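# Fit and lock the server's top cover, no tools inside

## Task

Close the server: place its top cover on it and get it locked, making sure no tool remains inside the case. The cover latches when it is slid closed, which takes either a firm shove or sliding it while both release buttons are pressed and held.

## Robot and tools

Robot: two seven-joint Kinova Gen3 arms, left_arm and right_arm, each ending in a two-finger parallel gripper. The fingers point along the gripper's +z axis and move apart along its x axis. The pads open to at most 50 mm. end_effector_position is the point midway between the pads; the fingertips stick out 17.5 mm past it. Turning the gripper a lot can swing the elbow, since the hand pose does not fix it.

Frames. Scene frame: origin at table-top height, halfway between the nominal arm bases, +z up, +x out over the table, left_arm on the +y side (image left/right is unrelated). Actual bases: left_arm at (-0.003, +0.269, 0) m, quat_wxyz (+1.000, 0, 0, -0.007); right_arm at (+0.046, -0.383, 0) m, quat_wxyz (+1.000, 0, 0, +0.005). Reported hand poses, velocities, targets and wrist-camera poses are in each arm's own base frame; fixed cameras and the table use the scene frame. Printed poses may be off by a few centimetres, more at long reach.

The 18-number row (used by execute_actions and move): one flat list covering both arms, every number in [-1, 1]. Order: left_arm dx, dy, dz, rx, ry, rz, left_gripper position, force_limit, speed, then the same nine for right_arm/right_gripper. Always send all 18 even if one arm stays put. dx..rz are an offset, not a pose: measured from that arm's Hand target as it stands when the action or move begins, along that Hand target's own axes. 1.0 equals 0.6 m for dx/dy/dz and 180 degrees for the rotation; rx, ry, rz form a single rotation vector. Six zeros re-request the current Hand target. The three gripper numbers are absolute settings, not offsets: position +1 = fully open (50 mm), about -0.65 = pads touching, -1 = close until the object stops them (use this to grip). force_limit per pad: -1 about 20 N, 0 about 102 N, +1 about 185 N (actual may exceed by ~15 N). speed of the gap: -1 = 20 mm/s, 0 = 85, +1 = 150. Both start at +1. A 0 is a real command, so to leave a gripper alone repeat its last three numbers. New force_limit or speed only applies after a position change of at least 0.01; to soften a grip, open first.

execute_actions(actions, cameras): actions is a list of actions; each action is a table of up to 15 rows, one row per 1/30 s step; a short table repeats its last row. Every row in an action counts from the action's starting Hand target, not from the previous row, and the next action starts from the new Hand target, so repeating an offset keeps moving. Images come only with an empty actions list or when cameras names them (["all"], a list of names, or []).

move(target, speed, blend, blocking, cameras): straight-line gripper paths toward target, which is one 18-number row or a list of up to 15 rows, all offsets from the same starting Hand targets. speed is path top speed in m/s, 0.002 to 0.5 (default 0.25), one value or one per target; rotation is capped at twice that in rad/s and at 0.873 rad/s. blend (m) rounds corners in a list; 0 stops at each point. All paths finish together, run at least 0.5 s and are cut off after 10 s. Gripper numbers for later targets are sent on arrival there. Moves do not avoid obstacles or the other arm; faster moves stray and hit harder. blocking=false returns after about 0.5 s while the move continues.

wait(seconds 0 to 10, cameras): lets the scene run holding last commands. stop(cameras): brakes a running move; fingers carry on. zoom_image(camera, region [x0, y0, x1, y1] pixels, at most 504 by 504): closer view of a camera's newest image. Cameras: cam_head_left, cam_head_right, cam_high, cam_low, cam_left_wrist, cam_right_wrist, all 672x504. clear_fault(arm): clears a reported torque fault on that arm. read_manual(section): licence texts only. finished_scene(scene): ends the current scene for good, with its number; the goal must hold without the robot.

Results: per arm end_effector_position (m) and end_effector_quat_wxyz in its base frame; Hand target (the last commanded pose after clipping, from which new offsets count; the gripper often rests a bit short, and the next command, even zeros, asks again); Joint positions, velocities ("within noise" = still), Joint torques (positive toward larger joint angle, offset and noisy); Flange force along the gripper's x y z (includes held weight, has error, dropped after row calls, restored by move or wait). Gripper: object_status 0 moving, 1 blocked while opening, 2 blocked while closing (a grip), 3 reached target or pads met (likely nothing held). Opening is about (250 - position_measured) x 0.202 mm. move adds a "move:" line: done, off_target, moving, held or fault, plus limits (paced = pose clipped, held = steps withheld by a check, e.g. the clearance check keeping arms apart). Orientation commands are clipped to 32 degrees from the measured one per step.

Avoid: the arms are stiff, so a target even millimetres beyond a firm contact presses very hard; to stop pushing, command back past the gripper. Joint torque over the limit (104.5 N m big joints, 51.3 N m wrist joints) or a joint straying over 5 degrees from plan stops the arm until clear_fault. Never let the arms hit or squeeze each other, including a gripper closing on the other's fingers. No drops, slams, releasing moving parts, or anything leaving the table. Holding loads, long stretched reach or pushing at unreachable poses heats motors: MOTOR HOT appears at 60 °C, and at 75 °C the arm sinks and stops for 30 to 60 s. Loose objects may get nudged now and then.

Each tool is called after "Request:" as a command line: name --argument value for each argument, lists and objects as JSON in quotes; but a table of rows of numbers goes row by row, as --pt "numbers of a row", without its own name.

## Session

Request:
execute_actions --actions '[]'

Request:
zoom_image --camera "cam_head_left" --region '[250, 190, 520, 420]'

Request:
zoom_image --camera "cam_high" --region '[180, 130, 410, 340]'

Scene clock: 0.00 s.
left_arm: end_effector_position=(+0.7449, -0.4215, +0.1069) position_measured=3 object_status=3 end_effector_quat_wxyz=(+0.402, +0.910, +0.097, +0.030) | right_arm: end_effector_position=(+0.1754, +0.1720, +0.3434) position_measured=3 object_status=3 end_effector_quat_wxyz=(+0.321, -0.490, +0.659, -0.471)
Joint positions: left_arm=[0.133 1.397 0.636 0.352 0.164 1.115 0.316] | right_arm=[-1.628 0.246 -0.51 2.195 0.713 1.854 1.988]
Joint velocities: within noise
Joint torques (N m): no reading
Flange force (N): no reading
Hand target: left_arm +0.7449, -0.4215, +0.1069; +0.402, +0.910, +0.097, +0.030 | right_arm +0.1754, +0.1720, +0.3434; +0.321, -0.490, +0.659, -0.471
Tool commands: left_gripper/position=+1.0 left_gripper/force_limit=+1.0 left_gripper/speed=+1.0 right_gripper/position=+1.0 right_gripper/force_limit=+1.0 right_gripper/speed=+1.0

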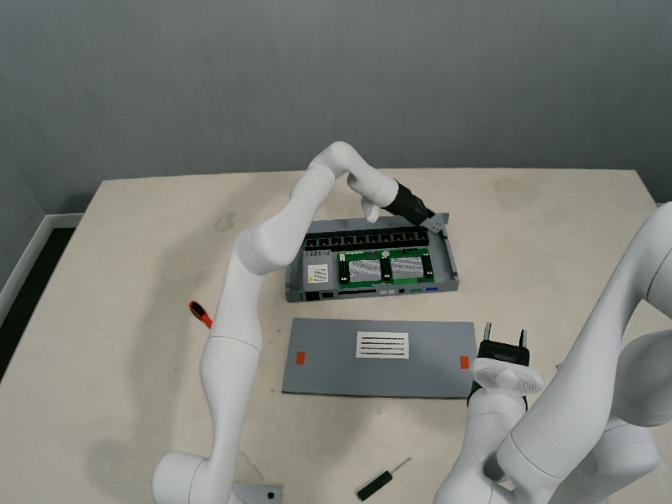

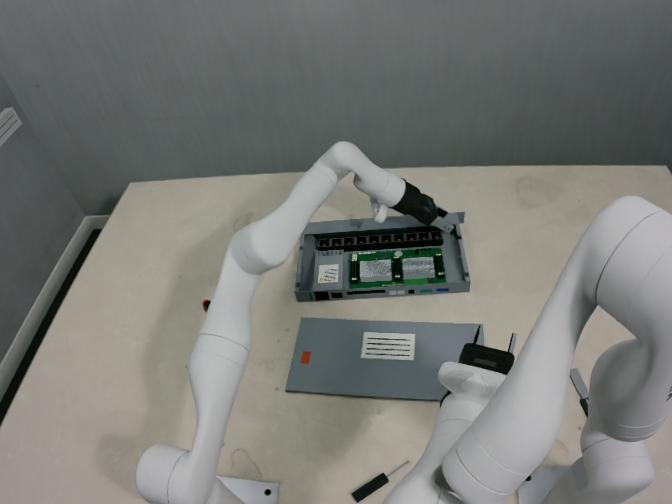

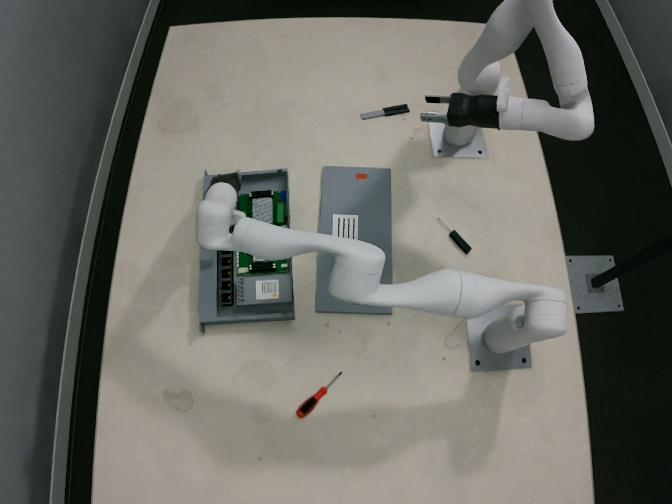

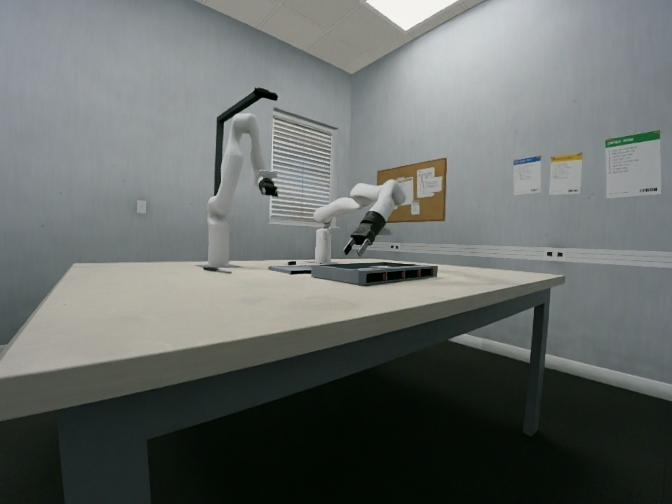

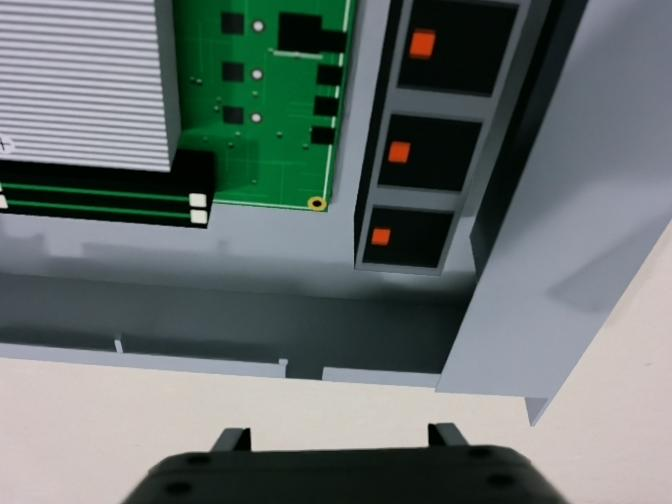

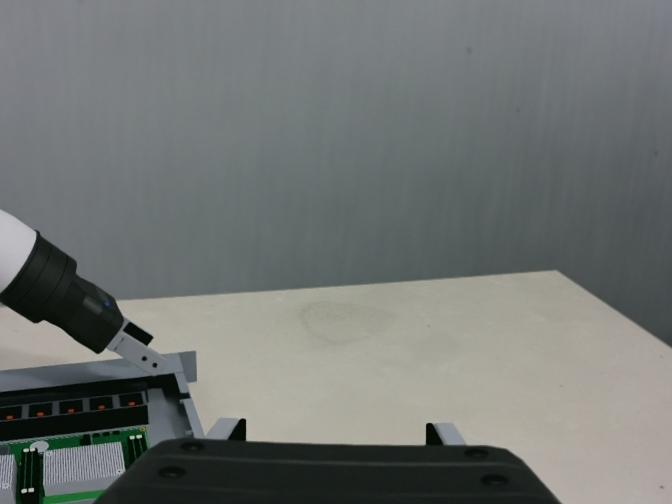

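Scaled by 1.867.

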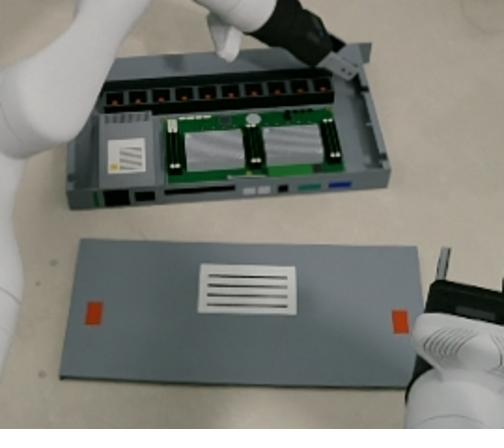

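Scaled by 2.191.

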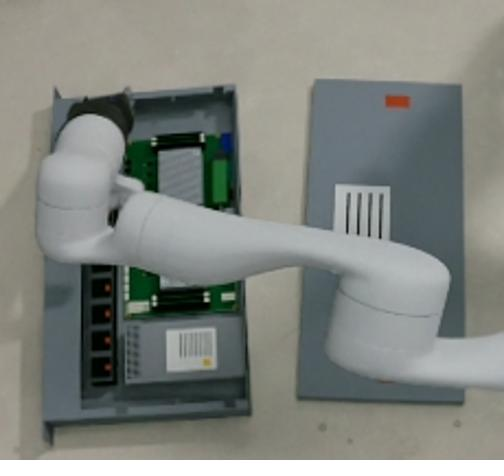

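Request:
move --pt "-0.0039 0.1229 -0.1125 0 0 0 1 1 1 0 0 0 0 0 0 1 1 1" --pt "-0.4907 -0.3548 -0.4522 0.264 -0.0197 0.0637 1 1 1 0 0 0 0 0 0 1 1 1" --pt "-0.4907 -0.3548 -0.4522 0.264 -0.0197 0.0637 1 1 1 -0.4463 -0.029 0.4747 -0.381 -0.0721 -0.0813 1 1 1" --speed '[0.25,0.35,0.35]' --blend '[0.04,0,0]' --cameras '["cam_left_wrist","cam_right_wrist","cam_head_left","cam_high"]'

Request:
zoom_image --camera "cam_right_wrist" --region '[168, 180, 672, 430]'

Scene clock: 80.80 s.
left_arm: end_effector_position=(+0.3882, -0.1435, +0.1398) position_measured=3 object_status=3 end_effector_quat_wxyz=(+0.000, +1.000, +0.000, +0.000) | right_arm: end_effector_position=(+0.5176, +0.3372, +0.2497) position_measured=3 object_status=3 end_effector_quat_wxyz=(+0.000, +0.707, -0.707, +0.000)
Joint positions: left_arm=[0.009 0.438 0.396 1.852 -0.213 0.893 0.505] | right_arm=[-0.578 0.806 -0.113 0.75 0.081 1.589 4.056]
Joint torques (N m): left_arm=[-0.45 -14.99 2.9 -6.25 -0.02 0.12 -0.28] | right_arm=[-1.07 -24.43 -1.32 -11.03 0.19 -0.19 -0.09]
Flange force (N): left_arm=[2.7 2.6 0.0] | right_arm=[7.2 7.7 4.4]
Hand target: left_arm +0.3882, -0.1435, +0.1398; +0.000, +1.000, +0.000, +0.000 | right_arm +0.5176, +0.3372, +0.2497; +0.000, +0.707, -0.707, +0.000
Off the commanded pose: left_arm 0.000 m, 0 deg | right_arm 0.000 m, 0 deg.
move: done
Images, in order (width x height): cam_head_left 672x504, cam_high 672x504, cam_left_wrist 672x504, cam_right_wrist 672x504.

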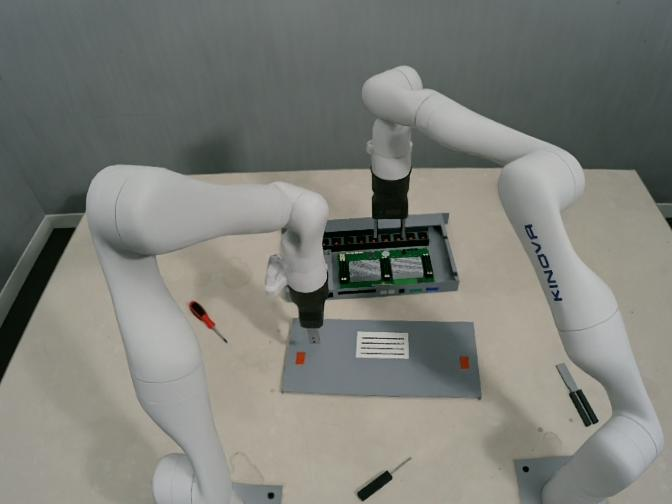

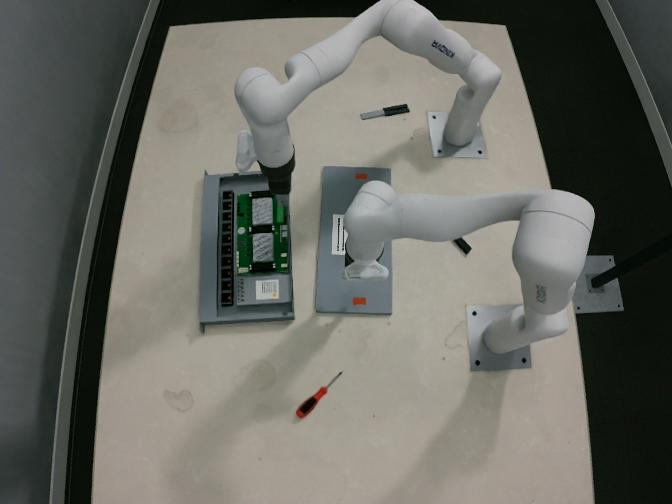

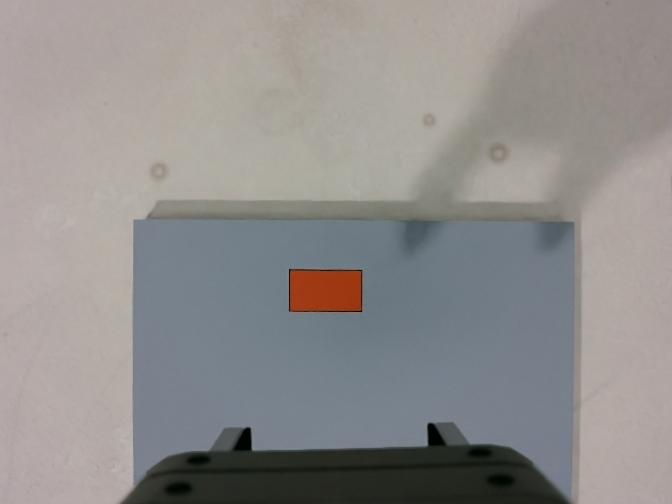

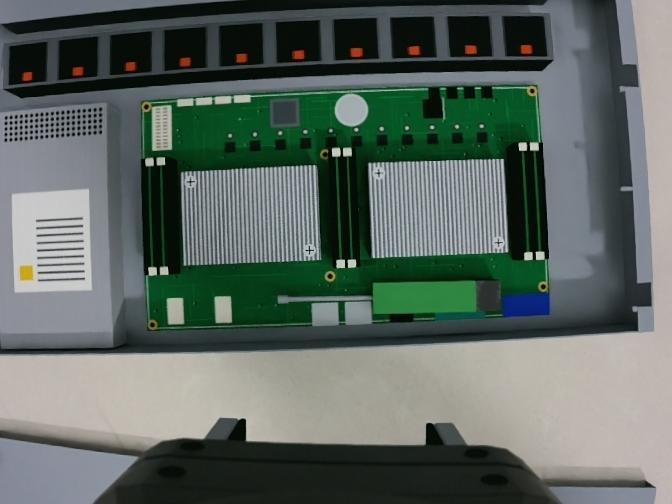

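Scaled by 1.000.

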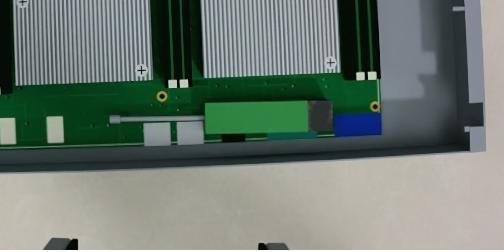

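Request:
move --pt "0.0118 -0.1758 0.05 0 0 0.0033 1 1 1 0.125 -0.0617 0.2328 0 0 0.5 0.05 -0.3 0" --pt "0.0118 -0.1758 0.1988 0 0 0.0033 1 1 1 0.125 -0.0617 0.2328 0 0 0.5 0.05 -0.3 0" --speed '[0.35,0.15]' --cameras '["cam_left_wrist","cam_right_wrist","cam_head_left"]'

Request:
zoom_image --camera "cam_head_left" --region '[270, 230, 470, 410]'

Scene clock: 150.03 s.
left_arm: end_effector_position=(+0.3954, -0.0379, +0.0206) position_measured=3 object_status=3 end_effector_quat_wxyz=(+0.000, +1.000, -0.005, +0.000) | right_arm: end_effector_position=(+0.5544, +0.2622, +0.1100) position_measured=145 object_status=3 end_effector_quat_wxyz=(+0.000, +0.000, +1.000, +0.000)
Joint positions: left_arm=[-0.16 0.639 0.274 2.025 -0.333 0.519 0.343] | right_arm=[-0.572 0.875 0.2 1.087 -0.164 1.196 2.759]
Joint torques (N m): left_arm=[-0.44 -16.28 3 -3.53 -0.12 0.12 -0.34] | right_arm=[-1.07 -24.25 0.44 -10.11 0.22 -0.18 -0.13]
Flange force (N): left_arm=[2.0 2.5 2.2] | right_arm=[5.7 -4.7 0.8]
Hand target: left_arm +0.3954, -0.0379, +0.0206; +0.000, +1.000, -0.005, +0.000 | right_arm +0.5544, +0.2622, +0.1100; +0.000, +0.000, +1.000, +0.000
Off the commanded pose: left_arm 0.000 m, 0 deg | right_arm 0.000 m, 0 deg.
move: done
Images, in order (width x height): cam_head_left 672x504, cam_left_wrist 672x504, cam_right_wrist 672x504.

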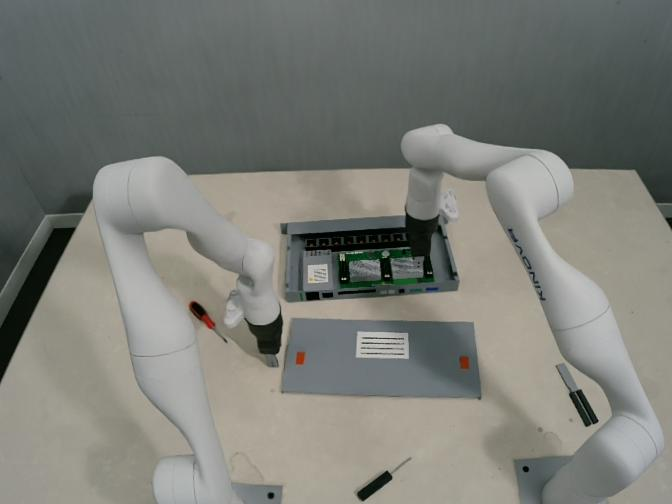

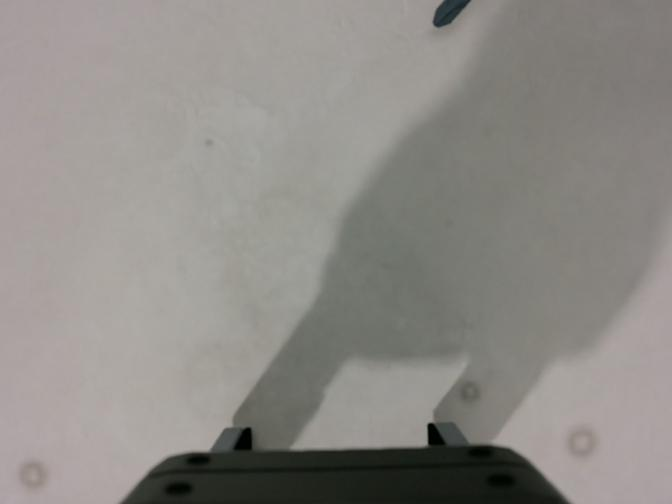

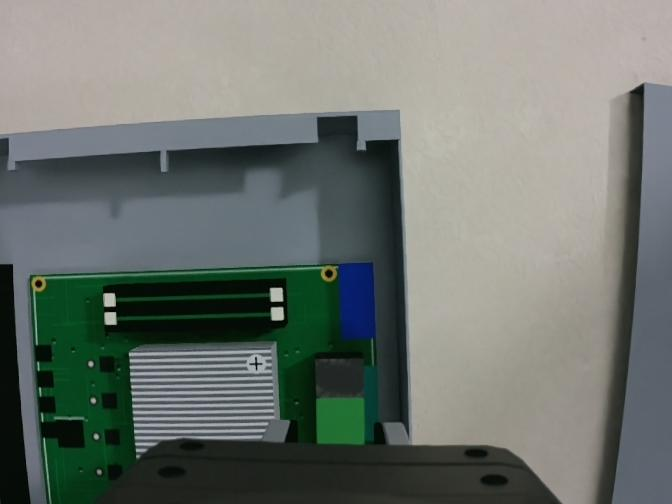

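Scaled by 2.520.

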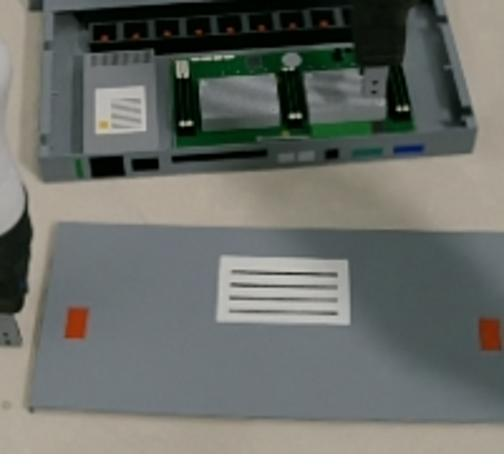

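Request:
move --pt "0 0 0 0 0 0 1 1 1 0.0023 0.0163 0.08 0 0 0 0.05 -0.3 0" --pt "0 0 0 0 0 0 1 1 1 0.0023 0.0163 0.1025 0 0 0 -1 -0.3 -0.5" --pt "0 0 0 0 0 0 1 1 1 0.0023 0.0163 -0.05 0 0 0 -1 -0.3 -0.5" --speed '[0.15,0.05,0.12]' --cameras '["cam_right_wrist","cam_head_left"]'

Scene clock: 181.03 s.
left_arm: end_effector_position=(+0.3954, -0.0379, +0.0206) position_measured=3 object_status=3 end_effector_quat_wxyz=(+0.000, +1.000, -0.005, +0.000) | right_arm: end_effector_position=(+0.5531, +0.2720, +0.1400) position_measured=252 object_status=3 end_effector_quat_wxyz=(+0.000, +0.000, +1.000, +0.000)
Joint positions: left_arm=[-0.16 0.639 0.274 2.025 -0.333 0.519 0.343] | right_arm=[-0.586 0.856 0.205 1.026 -0.161 1.275 2.738]
Joint torques (N m): left_arm=[-0.4 -16.25 2.81 -3.59 -0.01 0.12 -0.26] | right_arm=[-1.09 -24.39 0.39 -10.26 0.25 -0.02 -0.12]
Flange force (N): left_arm=[1.8 2.1 1.9] | right_arm=[5.4 -4.8 1.6]
Hand target: left_arm +0.3954, -0.0379, +0.0206; +0.000, +1.000, -0.005, +0.000 | right_arm +0.5531, +0.2719, +0.1400; +0.000, +0.000, +1.000, +0.000
Off the commanded pose: left_arm 0.000 m, 0 deg | right_arm 0.000 m, 0 deg.
move: done
Images, in order (width x height): cam_head_left 672x504, cam_right_wrist 672x504.

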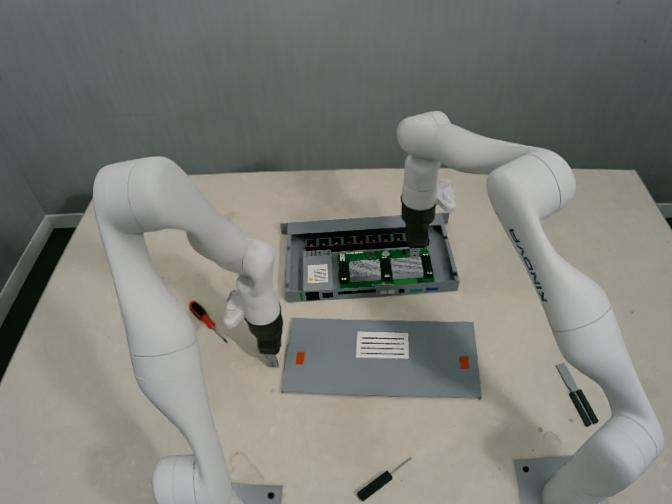

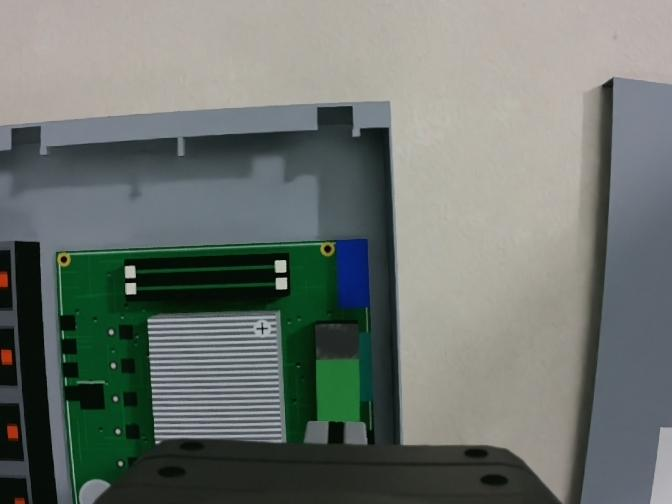

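Request:
move --pt "0 0 0 0 0 0 1 1 1 0 0 0.12 0 0 0 0.05 -0.3 0" --pt "0 0 0 0 0 0 1 1 1 0 0 0.1617 0 0 0 0.05 -0.3 0" --speed '[0.15,0.03]' --cameras '["cam_right_wrist"]'

Request:
move --pt "0 0 0 0 0 0 1 1 1 0 0 0 0 0 0 -1 -0.3 -0.5" --pt "0 0 0 0 0 0 1 1 1 0 0 -0.17 0 0 0 -1 -0.3 -0.5" --speed '[0.05,0.1]' --cameras '["cam_right_wrist"]'

Scene clock: 215.47 s.
left_arm: end_effector_position=(+0.3954, -0.0379, +0.0206) position_measured=3 object_status=3 end_effector_quat_wxyz=(+0.000, +1.000, -0.005, +0.000) | right_arm: end_effector_position=(+0.5530, +0.2719, +0.0430) position_measured=145 object_status=3 end_effector_quat_wxyz=(+0.000, +0.000, +1.000, +0.000)
Joint positions: left_arm=[-0.16 0.639 0.274 2.025 -0.333 0.519 0.343] | right_arm=[-0.583 0.959 0.187 1.14 -0.176 1.058 2.753]
Joint torques (N m): left_arm=[-0.46 -16.3 2.85 -3.51 -0.01 0.11 -0.28] | right_arm=[-1.08 -24.95 0.52 -9.5 0.22 -0.26 -0.14]
Flange force (N): left_arm=[2.1 2.3 2.1] | right_arm=[4.6 -4.3 0.0]
Hand target: left_arm +0.3954, -0.0379, +0.0206; +0.000, +1.000, -0.005, +0.000 | right_arm +0.5530, +0.2719, +0.0430; +0.000, +0.000, +1.000, +0.000
Off the commanded pose: left_arm 0.000 m, 0 deg | right_arm 0.000 m, 0 deg.
move: done
Images, in order (width x height): cam_right_wrist 672x504.

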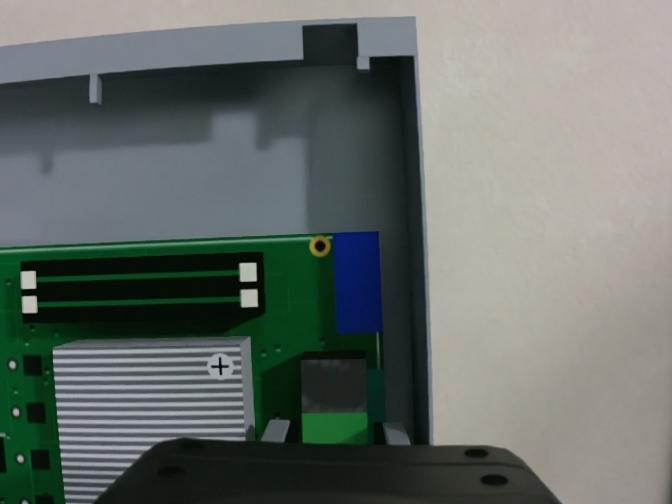

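Scene clock: 217.43 s.
left_arm: end_effector_position=(+0.3954, -0.0379, +0.0206) position_measured=3 object_status=3 end_effector_quat_wxyz=(+0.000, +1.000, -0.005, +0.000) | right_arm: end_effector_position=(+0.5531, +0.2719, +0.1450) position_measured=172 object_status=2 end_effector_quat_wxyz=(+0.000, +0.000, +1.000, +0.000)
Joint positions: left_arm=[-0.16 0.639 0.274 2.025 -0.333 0.519 0.343] | right_arm=[-0.586 0.851 0.206 1.017 -0.161 1.288 2.737]
Joint torques (N m): left_arm=[-0.47 -16.25 2.8 -3.61 0 0.12 -0.32] | right_arm=[-1.07 -24.46 0.43 -10.32 0.23 -0.17 -0.13]
Flange force (N): left_arm=[1.7 2.4 2.0] | right_arm=[4.9 -4.5 1.4]
Hand target: left_arm +0.3954, -0.0379, +0.0206; +0.000, +1.000, -0.005, +0.000 | right_arm +0.5531, +0.2719, +0.1450; +0.000, +0.000, +1.000, +0.000
Off the commanded pose: left_arm 0.000 m, 0 deg | right_arm 0.000 m, 0 deg.
move: done
Images, in order (width x height): cam_right_wrist 672x504.

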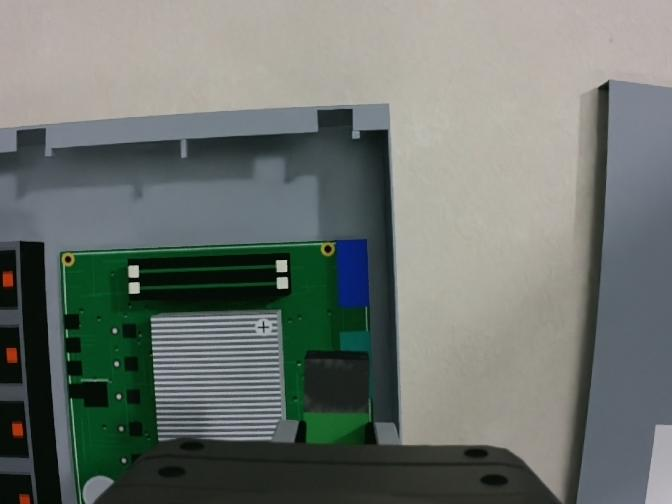

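Request:
move --pt "0 0 0 0 0 0 1 1 1 -0.0782 -0.6532 0.0083 0 0 0 -1 -0.3 -0.5" --pt "0 0 0 0 0 0 1 1 1 -0.0782 -0.6532 0.15 0 0 0 -1 -0.3 -0.5" --pt "0 0 0 0 0 0 1 1 1 -0.0782 -0.6532 0.1783 0 0 0 -1 -0.3 -0.5" --speed '[0.3,0.15,0.04]' --blend '[0.02,0.01,0]'

Request:
move --target '[0,0,0,0,0,0,1,1,1,0,0,0.0042,0,0,0,-1,-0.3,-0.5]' --speed 0.03 --cameras '["cam_right_wrist","cam_head_right"]'

Request:
zoom_image --camera "cam_head_right" --region '[480, 200, 640, 320]'

Scene clock: 235.73 s.
left_arm: end_effector_position=(+0.3954, -0.0379, +0.0206) position_measured=3 object_status=3 end_effector_quat_wxyz=(+0.000, +1.000, -0.005, +0.000) | right_arm: end_effector_position=(+0.5996, -0.1201, +0.0382) position_measured=172 object_status=2 end_effector_quat_wxyz=(+0.000, +0.000, +1.000, +0.000)
Joint positions: left_arm=[-0.16 0.639 0.274 2.025 -0.333 0.519 0.343] | right_arm=[0.063 0.956 0.2 1.168 -0.189 1.036 3.417]
Joint torques (N m): left_arm=[-0.4 -16.17 2.86 -3.58 0 0.09 -0.25] | right_arm=[-1.13 -24.83 0.67 -9.5 0.22 -0.28 -0.14]
Flange force (N): left_arm=[1.8 2.1 1.7] | right_arm=[6.7 -0.7 0.1]
Hand target: left_arm +0.3954, -0.0379, +0.0206; +0.000, +1.000, -0.005, +0.000 | right_arm +0.5996, -0.1201, +0.0381; +0.000, +0.000, +1.000, +0.000
Off the commanded pose: left_arm 0.000 m, 0 deg | right_arm 0.000 m, 0 deg.
move: done; blend cut to 0.0085 m at target 2

Scene clock: 236.43 s.
left_arm: end_effector_position=(+0.3954, -0.0379, +0.0206) position_measured=3 object_status=3 end_effector_quat_wxyz=(+0.000, +1.000, -0.005, +0.000) | right_arm: end_effector_position=(+0.5996, -0.1201, +0.0356) position_measured=172 object_status=2 end_effector_quat_wxyz=(+0.000, +0.000, +1.000, +0.000)
Joint positions: left_arm=[-0.16 0.639 0.274 2.025 -0.333 0.519 0.343] | right_arm=[0.063 0.959 0.199 1.17 -0.189 1.03 3.418]
Joint torques (N m): left_arm=[-0.38 -16.23 2.83 -3.56 -0.04 0.13 -0.24] | right_arm=[-1.15 -24.91 0.64 -9.46 0.24 -0.15 -0.12]
Flange force (N): left_arm=[1.9 2.0 1.8] | right_arm=[6.7 -0.6 0.4]
Hand target: left_arm +0.3954, -0.0379, +0.0206; +0.000, +1.000, -0.005, +0.000 | right_arm +0.5996, -0.1201, +0.0356; +0.000, +0.000, +1.000, +0.000
Off the commanded pose: left_arm 0.000 m, 0 deg | right_arm 0.000 m, 0 deg.
move: done
Images, in order (width x height): cam_head_right 672x504, cam_right_wrist 672x504.

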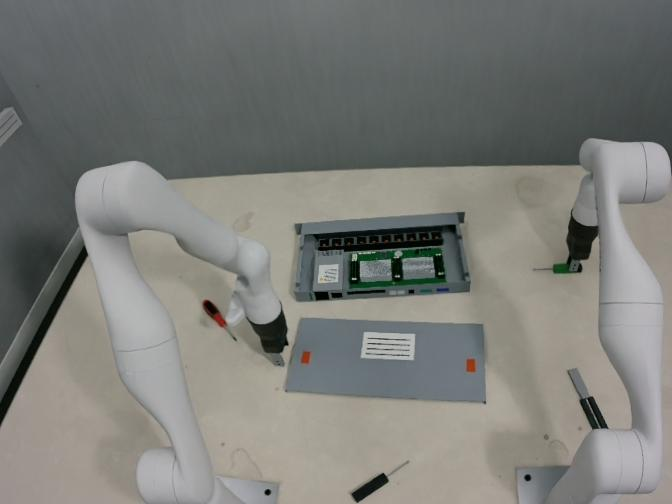

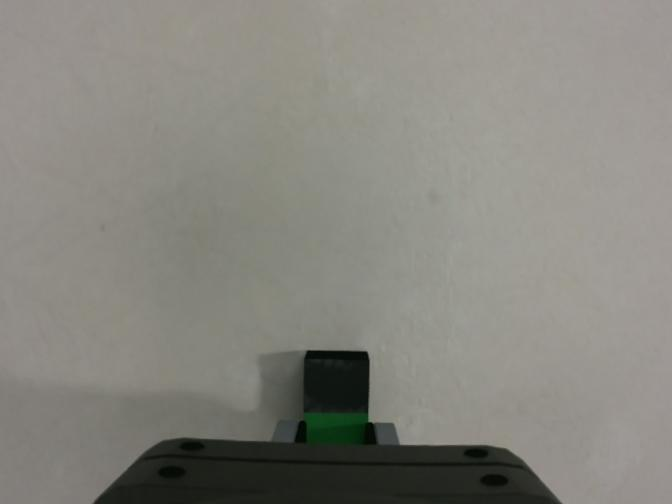

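Scaled by 3.150.

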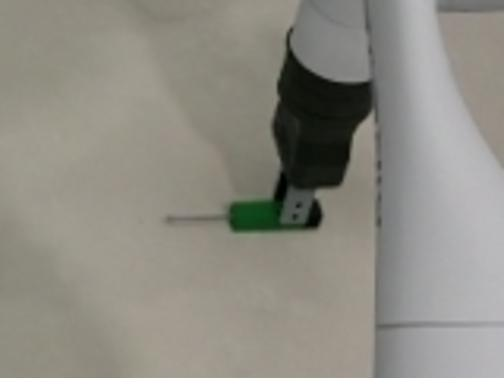

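Request:
move --target '[0,0,0,0,0,0,1,1,1,0,0,0.0052,0,0,0,-1,-0.3,-0.5]' --speed 0.03

Request:
move --target '[0,0,0,0,0,0,1,1,1,0,0,0.0033,0,0,0,-1,-0.3,-0.5]' --speed 0.03

Scene clock: 243.13 s.
left_arm: end_effector_position=(+0.3954, -0.0379, +0.0206) position_measured=3 object_status=3 end_effector_quat_wxyz=(+0.000, +1.000, -0.005, +0.000) | right_arm: end_effector_position=(+0.5997, -0.1201, +0.0326) position_measured=172 object_status=2 end_effector_quat_wxyz=(+0.000, +0.000, +1.000, +0.000)
Joint positions: left_arm=[-0.16 0.639 0.274 2.025 -0.333 0.519 0.343] | right_arm=[0.063 0.963 0.198 1.172 -0.19 1.024 3.418]
Joint torques (N m): left_arm=[-0.4 -16.27 2.83 -3.6 0.01 0.09 -0.26] | right_arm=[-0.87 -3.15 -1.08 -3.33 0.1 -3.06 -0.14]
Flange force (N): left_arm=[1.9 2.1 1.9] | right_arm=[15.5 1.5 -39.2]
Hand target: left_arm +0.3954, -0.0379, +0.0206; +0.000, +1.000, -0.005, +0.000 | right_arm +0.5996, -0.1201, +0.0325; +0.000, +0.000, +1.000, +0.000
Off the commanded pose: left_arm 0.000 m, 0 deg | right_arm 0.000 m, 0 deg.
move: done

Scene clock: 243.83 s.
left_arm: end_effector_position=(+0.3954, -0.0379, +0.0206) position_measured=3 object_status=3 end_effector_quat_wxyz=(+0.000, +1.000, -0.005, +0.000) | right_arm: end_effector_position=(+0.5996, -0.1201, +0.0306) position_measured=172 object_status=2 end_effector_quat_wxyz=(+0.000, +0.000, +1.000, +0.000)
Joint positions: left_arm=[-0.16 0.639 0.274 2.025 -0.333 0.519 0.343] | right_arm=[0.064 0.966 0.198 1.173 -0.19 1.02 3.418]
Joint torques (N m): left_arm=[-0.38 -16.24 2.84 -3.51 0.02 0.12 -0.25] | right_arm=[-0.88 15.09 -2.59 1.75 -0.07 -5.5 -0.16]
Flange force (N): left_arm=[2.1 2.0 1.9] | right_arm=[22.7 2.9 -72.4]
Hand target: left_arm +0.3954, -0.0379, +0.0206; +0.000, +1.000, -0.005, +0.000 | right_arm +0.5996, -0.1201, +0.0305; +0.000, +0.000, +1.000, +0.000
Off the commanded pose: left_arm 0.000 m, 0 deg | right_arm 0.000 m, 0 deg.
move: done

Request:
move --pt "0 0 0 0 0 0 1 1 1 0 0 -0.0047 0 0 0 -1 -0.3 -0.5" --pt "0 0 0 0 0 0 1 1 1 0 0 -0.0047 0 0 0 0.5 -0.3 -0.5" --pt "0 0 0 0 0 0 1 1 1 0 0 -0.149 0 0 0 0.5 -0.3 -0.5" --pt "0 0 0 0 0 0 1 1 1 0.4545 0.3802 -0.0825 0 0 0.0111 1 0 0" --pt "0 0 0 0 0 0 1 1 1 0.4545 0.3802 0.0167 0 0 0.0111 1 0 0" --speed '[0.03,0.05,0.2,0.3,0.12]' --blend '[0,0,0.03,0,0]' --cameras '["cam_right_wrist","cam_left_wrist","cam_head_left","cam_head_right","cam_high"]'

Request:
zoom_image --camera "cam_head_left" --region '[250, 290, 520, 420]'

Scene clock: 270.47 s.
left_arm: end_effector_position=(+0.3954, -0.0379, +0.0206) position_measured=3 object_status=3 end_effector_quat_wxyz=(+0.000, +1.000, -0.005, +0.000) | right_arm: end_effector_position=(+0.3271, +0.1083, +0.0207) position_measured=3 object_status=3 end_effector_quat_wxyz=(+0.000, +0.018, +1.000, +0.000)
Joint positions: left_arm=[-0.16 0.639 0.274 2.025 -0.333 0.519 0.343] | right_arm=[-0.491 0.563 0.134 2.192 -0.185 0.398 2.899]
Joint torques (N m): left_arm=[-0.5 -16.28 2.92 -3.57 -0.03 0.11 -0.26] | right_arm=[-1.07 -14.13 -0.4 -4.94 0.24 -0.27 -0.07]
Flange force (N): left_arm=[1.9 2.4 2.2] | right_arm=[2.5 -4.1 -1.7]
Hand target: left_arm +0.3954, -0.0379, +0.0206; +0.000, +1.000, -0.005, +0.000 | right_arm +0.3271, +0.1083, +0.0206; +0.000, +0.018, +1.000, +0.000
Off the commanded pose: left_arm 0.000 m, 0 deg | right_arm 0.000 m, 0 deg.
move: done
Images, in order (width x height): cam_head_left 672x504, cam_head_right 672x504, cam_high 672x504, cam_left_wrist 672x504, cam_right_wrist 672x504.

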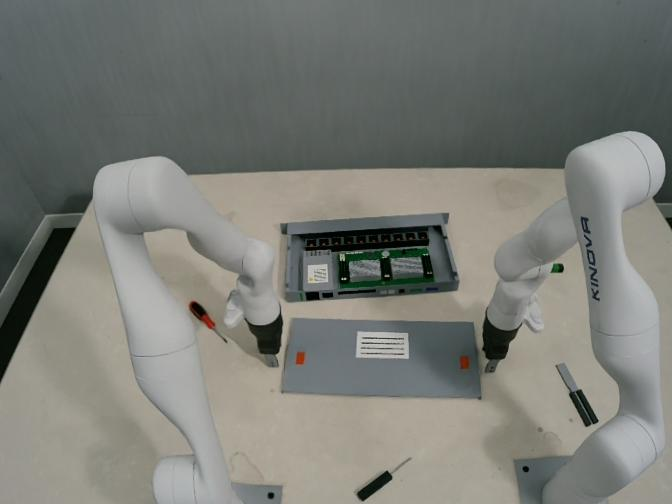

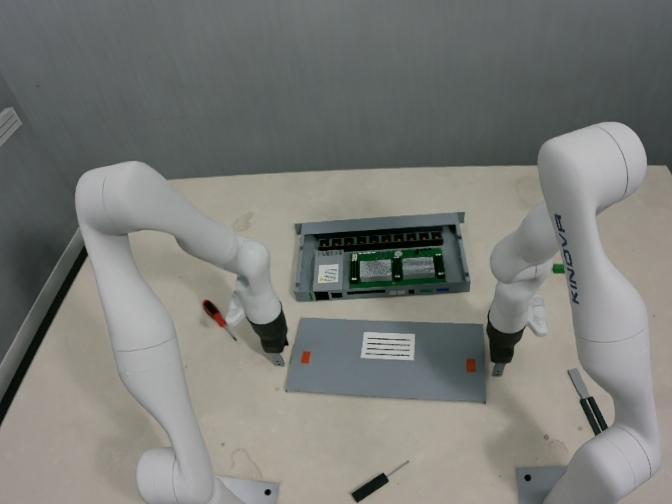

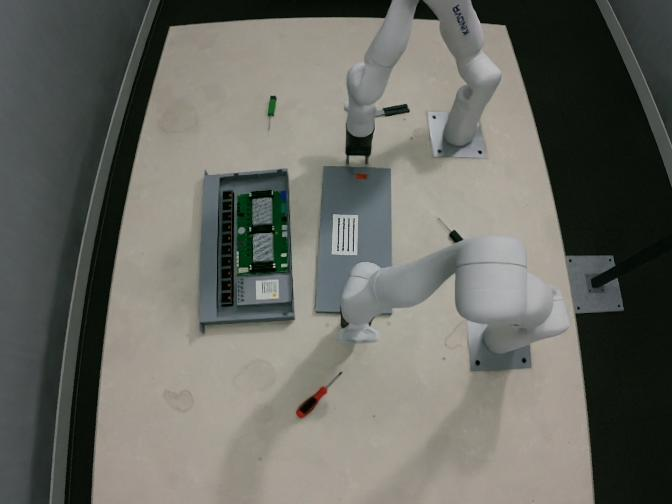

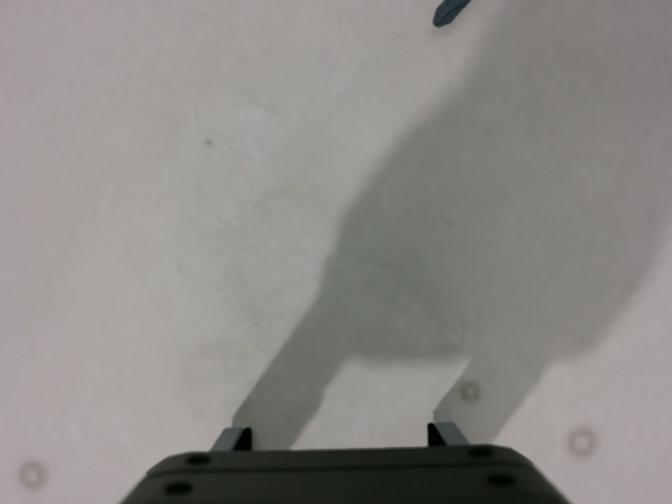

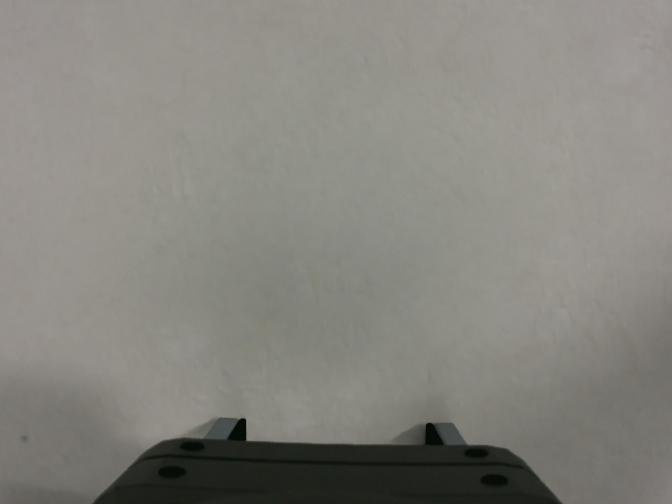

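Scaled by 1.867.

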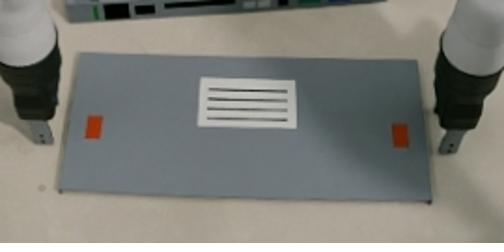

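Request:
move --target '[0,0.0233,0,0,0,0,1,1,1,0,0.0233,0,0,0,0,1,1,1]' --speed 0.05

Request:
move --target '[0,0.0058,0,0,0,0,1,1,1,0,0.0058,0,0,0,0,1,1,1]' --speed 0.03 --cameras '["cam_head_left","cam_head_right"]'

Request:
zoom_image --camera "cam_head_left" --region '[250, 290, 520, 420]'

Scene clock: 281.60 s.
left_arm: end_effector_position=(+0.3953, -0.0518, +0.0206) position_measured=3 object_status=3 end_effector_quat_wxyz=(+0.000, +1.000, -0.005, +0.000) | right_arm: end_effector_position=(+0.3276, +0.1222, +0.0206) position_measured=3 object_status=3 end_effector_quat_wxyz=(+0.000, +0.018, +1.000, +0.000)
Joint positions: left_arm=[-0.123 0.641 0.271 2.02 -0.329 0.521 0.373] | right_arm=[-0.532 0.569 0.14 2.175 -0.19 0.409 2.867]
Joint torques (N m): left_arm=[-0.47 -16.32 2.84 -3.6 -0.05 0.08 -0.23] | right_arm=[-0.82 -14.23 -0.31 -5.12 0.19 -0.12 -0.12]
Flange force (N): left_arm=[1.9 2.3 1.8] | right_arm=[3.3 -3.9 -1.5]
Hand target: left_arm +0.3953, -0.0519, +0.0206; +0.000, +1.000, -0.005, +0.000 | right_arm +0.3276, +0.1222, +0.0206; +0.000, +0.018, +1.000, +0.000
Off the commanded pose: left_arm 0.000 m, 0 deg | right_arm 0.000 m, 0 deg.
move: done

Scene clock: 282.30 s.
left_arm: end_effector_position=(+0.3952, -0.0552, +0.0206) position_measured=3 object_status=3 end_effector_quat_wxyz=(+0.000, +1.000, -0.005, +0.000) | right_arm: end_effector_position=(+0.3277, +0.1256, +0.0206) position_measured=3 object_status=3 end_effector_quat_wxyz=(+0.000, +0.018, +1.000, +0.000)
Joint positions: left_arm=[-0.114 0.641 0.27 2.019 -0.328 0.522 0.38] | right_arm=[-0.541 0.571 0.141 2.171 -0.191 0.412 2.859]
Joint torques (N m): left_arm=[2.45 -15.2 6.57 -3.39 1.68 -0.91 0.14] | right_arm=[-5.26 -13.9 -5.19 -7.6 -0.93 -1.02 0.12]
Flange force (N): left_arm=[2.4 -5.9 0.0] | right_arm=[2.8 -16.7 -6.5]
Hand target: left_arm +0.3952, -0.0554, +0.0206; +0.000, +1.000, -0.005, +0.000 | right_arm +0.3277, +0.1257, +0.0206; +0.000, +0.018, +1.000, +0.000
Off the commanded pose: left_arm 0.000 m, 0 deg | right_arm 0.000 m, 0 deg.
move: done
Images, in order (width x height): cam_head_left 672x504, cam_head_right 672x504.

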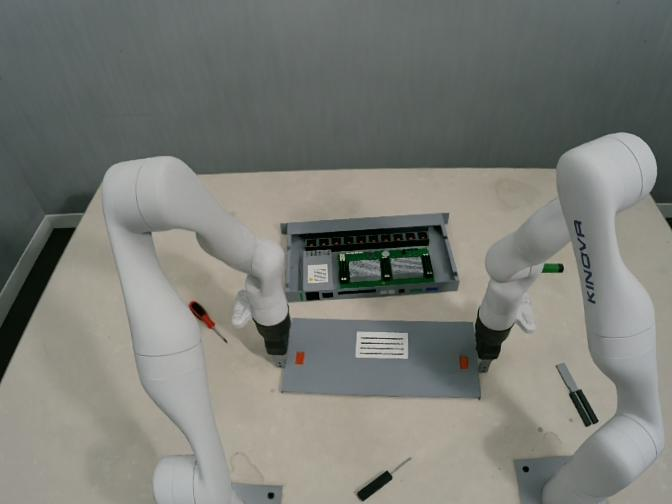

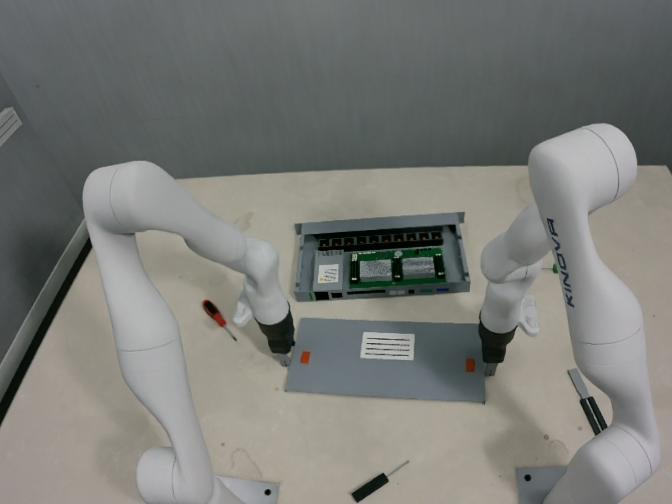

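Scaled by 1.867.

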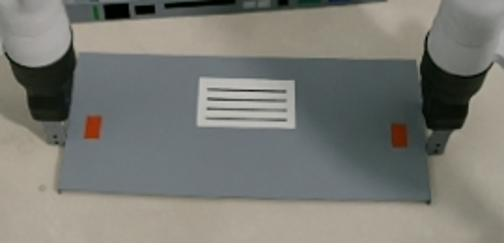

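Request:
move --pt "0 0.0045 0 0 0 0 1 1 1 0 0.0042 0 0 0 0 1 1 1" --pt "0 0.0045 -0.025 0 0 0 1 1 1 0 0.0042 -0.025 0 0 0 1 1 1" --speed '[0.02,0.04]' --cameras '["cam_head_left","cam_left_wrist","cam_right_wrist"]'

Request:
zoom_image --camera "cam_head_left" --region '[250, 290, 520, 420]'

Scene clock: 374.17 s.
left_arm: end_effector_position=(+0.3952, -0.0581, +0.0356) position_measured=3 object_status=3 end_effector_quat_wxyz=(+0.000, +1.000, -0.005, +0.000) | right_arm: end_effector_position=(+0.3278, +0.1282, +0.0356) position_measured=3 object_status=3 end_effector_quat_wxyz=(+0.000, +0.018, +1.000, +0.000)
Joint positions: left_arm=[-0.121 0.609 0.289 2.009 -0.311 0.565 0.373] | right_arm=[-0.561 0.534 0.158 2.158 -0.181 0.462 2.844]
Joint torques (N m): left_arm=[15.59 -17.47 22.61 -9.87 8.96 -7.92 1.4] | right_arm=[-17.83 -20.85 -19.59 -15.83 -5.2 -2.9 1.42]
Flange force (N): left_arm=[-1.9 -43.1 3.5] | right_arm=[-3.4 -49.1 2.9]
Hand target: left_arm +0.3952, -0.0581, +0.0356; +0.000, +1.000, -0.005, +0.000 | right_arm +0.3278, +0.1282, +0.0356; +0.000, +0.018, +1.000, +0.000
Off the commanded pose: left_arm 0.000 m, 0 deg | right_arm 0.000 m, 0 deg.
move: done
Images, in order (width x height): cam_head_left 672x504, cam_left_wrist 672x504, cam_right_wrist 672x504.

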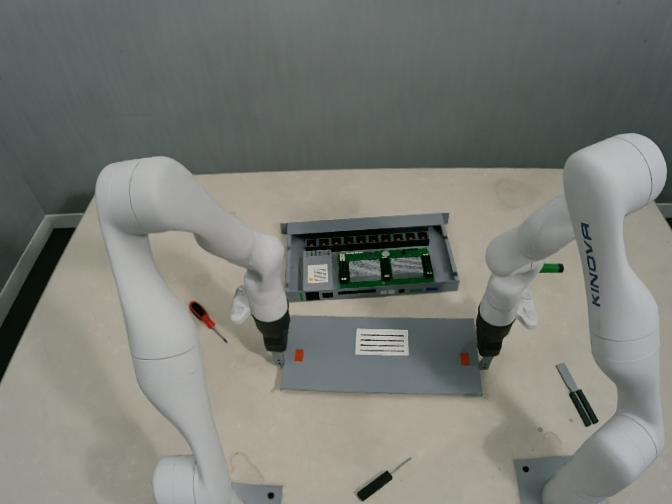

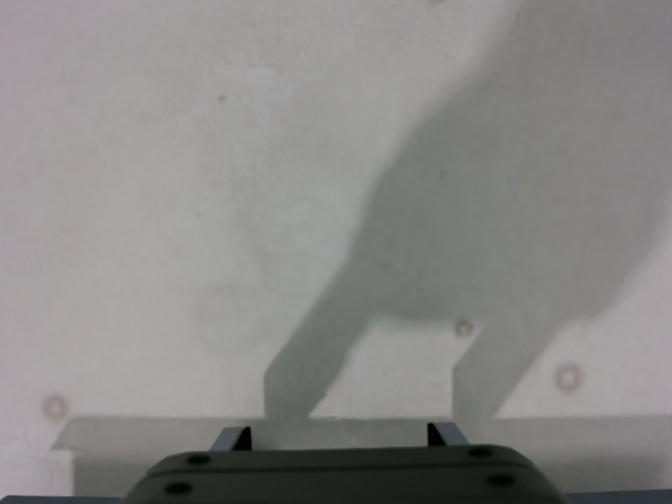

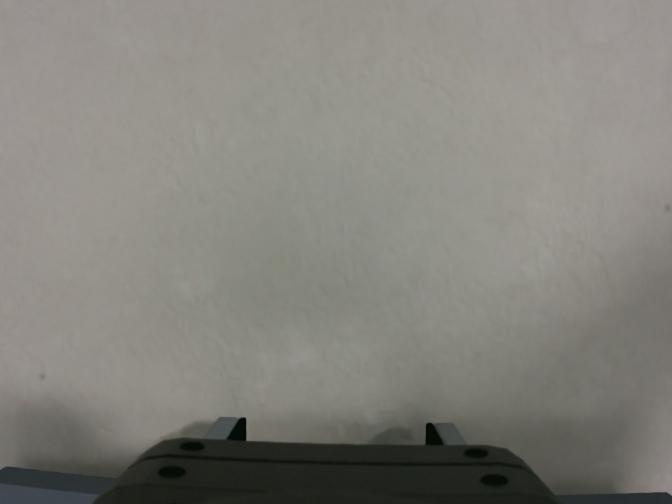

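Scaled by 1.867.

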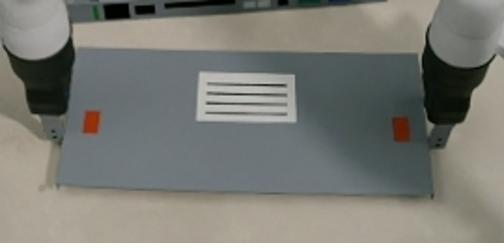

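Request:
move --pt "0 0 -0.124 0 0 0 1 1 1 0 0 -0.124 0 0 0 1 1 1" --pt "0.1933 -0.0245 -0.124 0 0 -0.01945 1 1 1 -0.2388 0.0274 -0.124 0 0 -0.01945 1 1 1" --speed '[0.08,0.09]'

Scene clock: 397.57 s.
left_arm: end_effector_position=(+0.5112, -0.0447, +0.1101) position_measured=3 object_status=3 end_effector_quat_wxyz=(+0.000, +1.000, +0.025, +0.000) | right_arm: end_effector_position=(+0.4716, +0.1396, +0.1099) position_measured=3 object_status=3 end_effector_quat_wxyz=(+0.000, -0.013, +1.000, +0.000)
Joint positions: left_arm=[-0.162 0.67 0.333 1.538 -0.249 0.975 0.294] | right_arm=[-0.465 0.616 0.199 1.614 -0.143 0.927 2.952]
Joint torques (N m): left_arm=[16.49 -21.96 20.96 -11.24 10.68 -5.19 1.07] | right_arm=[-20.08 -23.07 -18.69 -13.81 -9.05 -1.05 1.12]
Flange force (N): left_arm=[-0.6 -34.6 3.5] | right_arm=[-1.1 -39.6 4.2]
Hand target: left_arm +0.5113, -0.0447, +0.1101; +0.000, +1.000, +0.025, +0.000 | right_arm +0.4716, +0.1396, +0.1099; +0.000, -0.013, +1.000, +0.000
Off the commanded pose: left_arm 0.000 m, 0 deg | right_arm 0.000 m, 0 deg.
move: done


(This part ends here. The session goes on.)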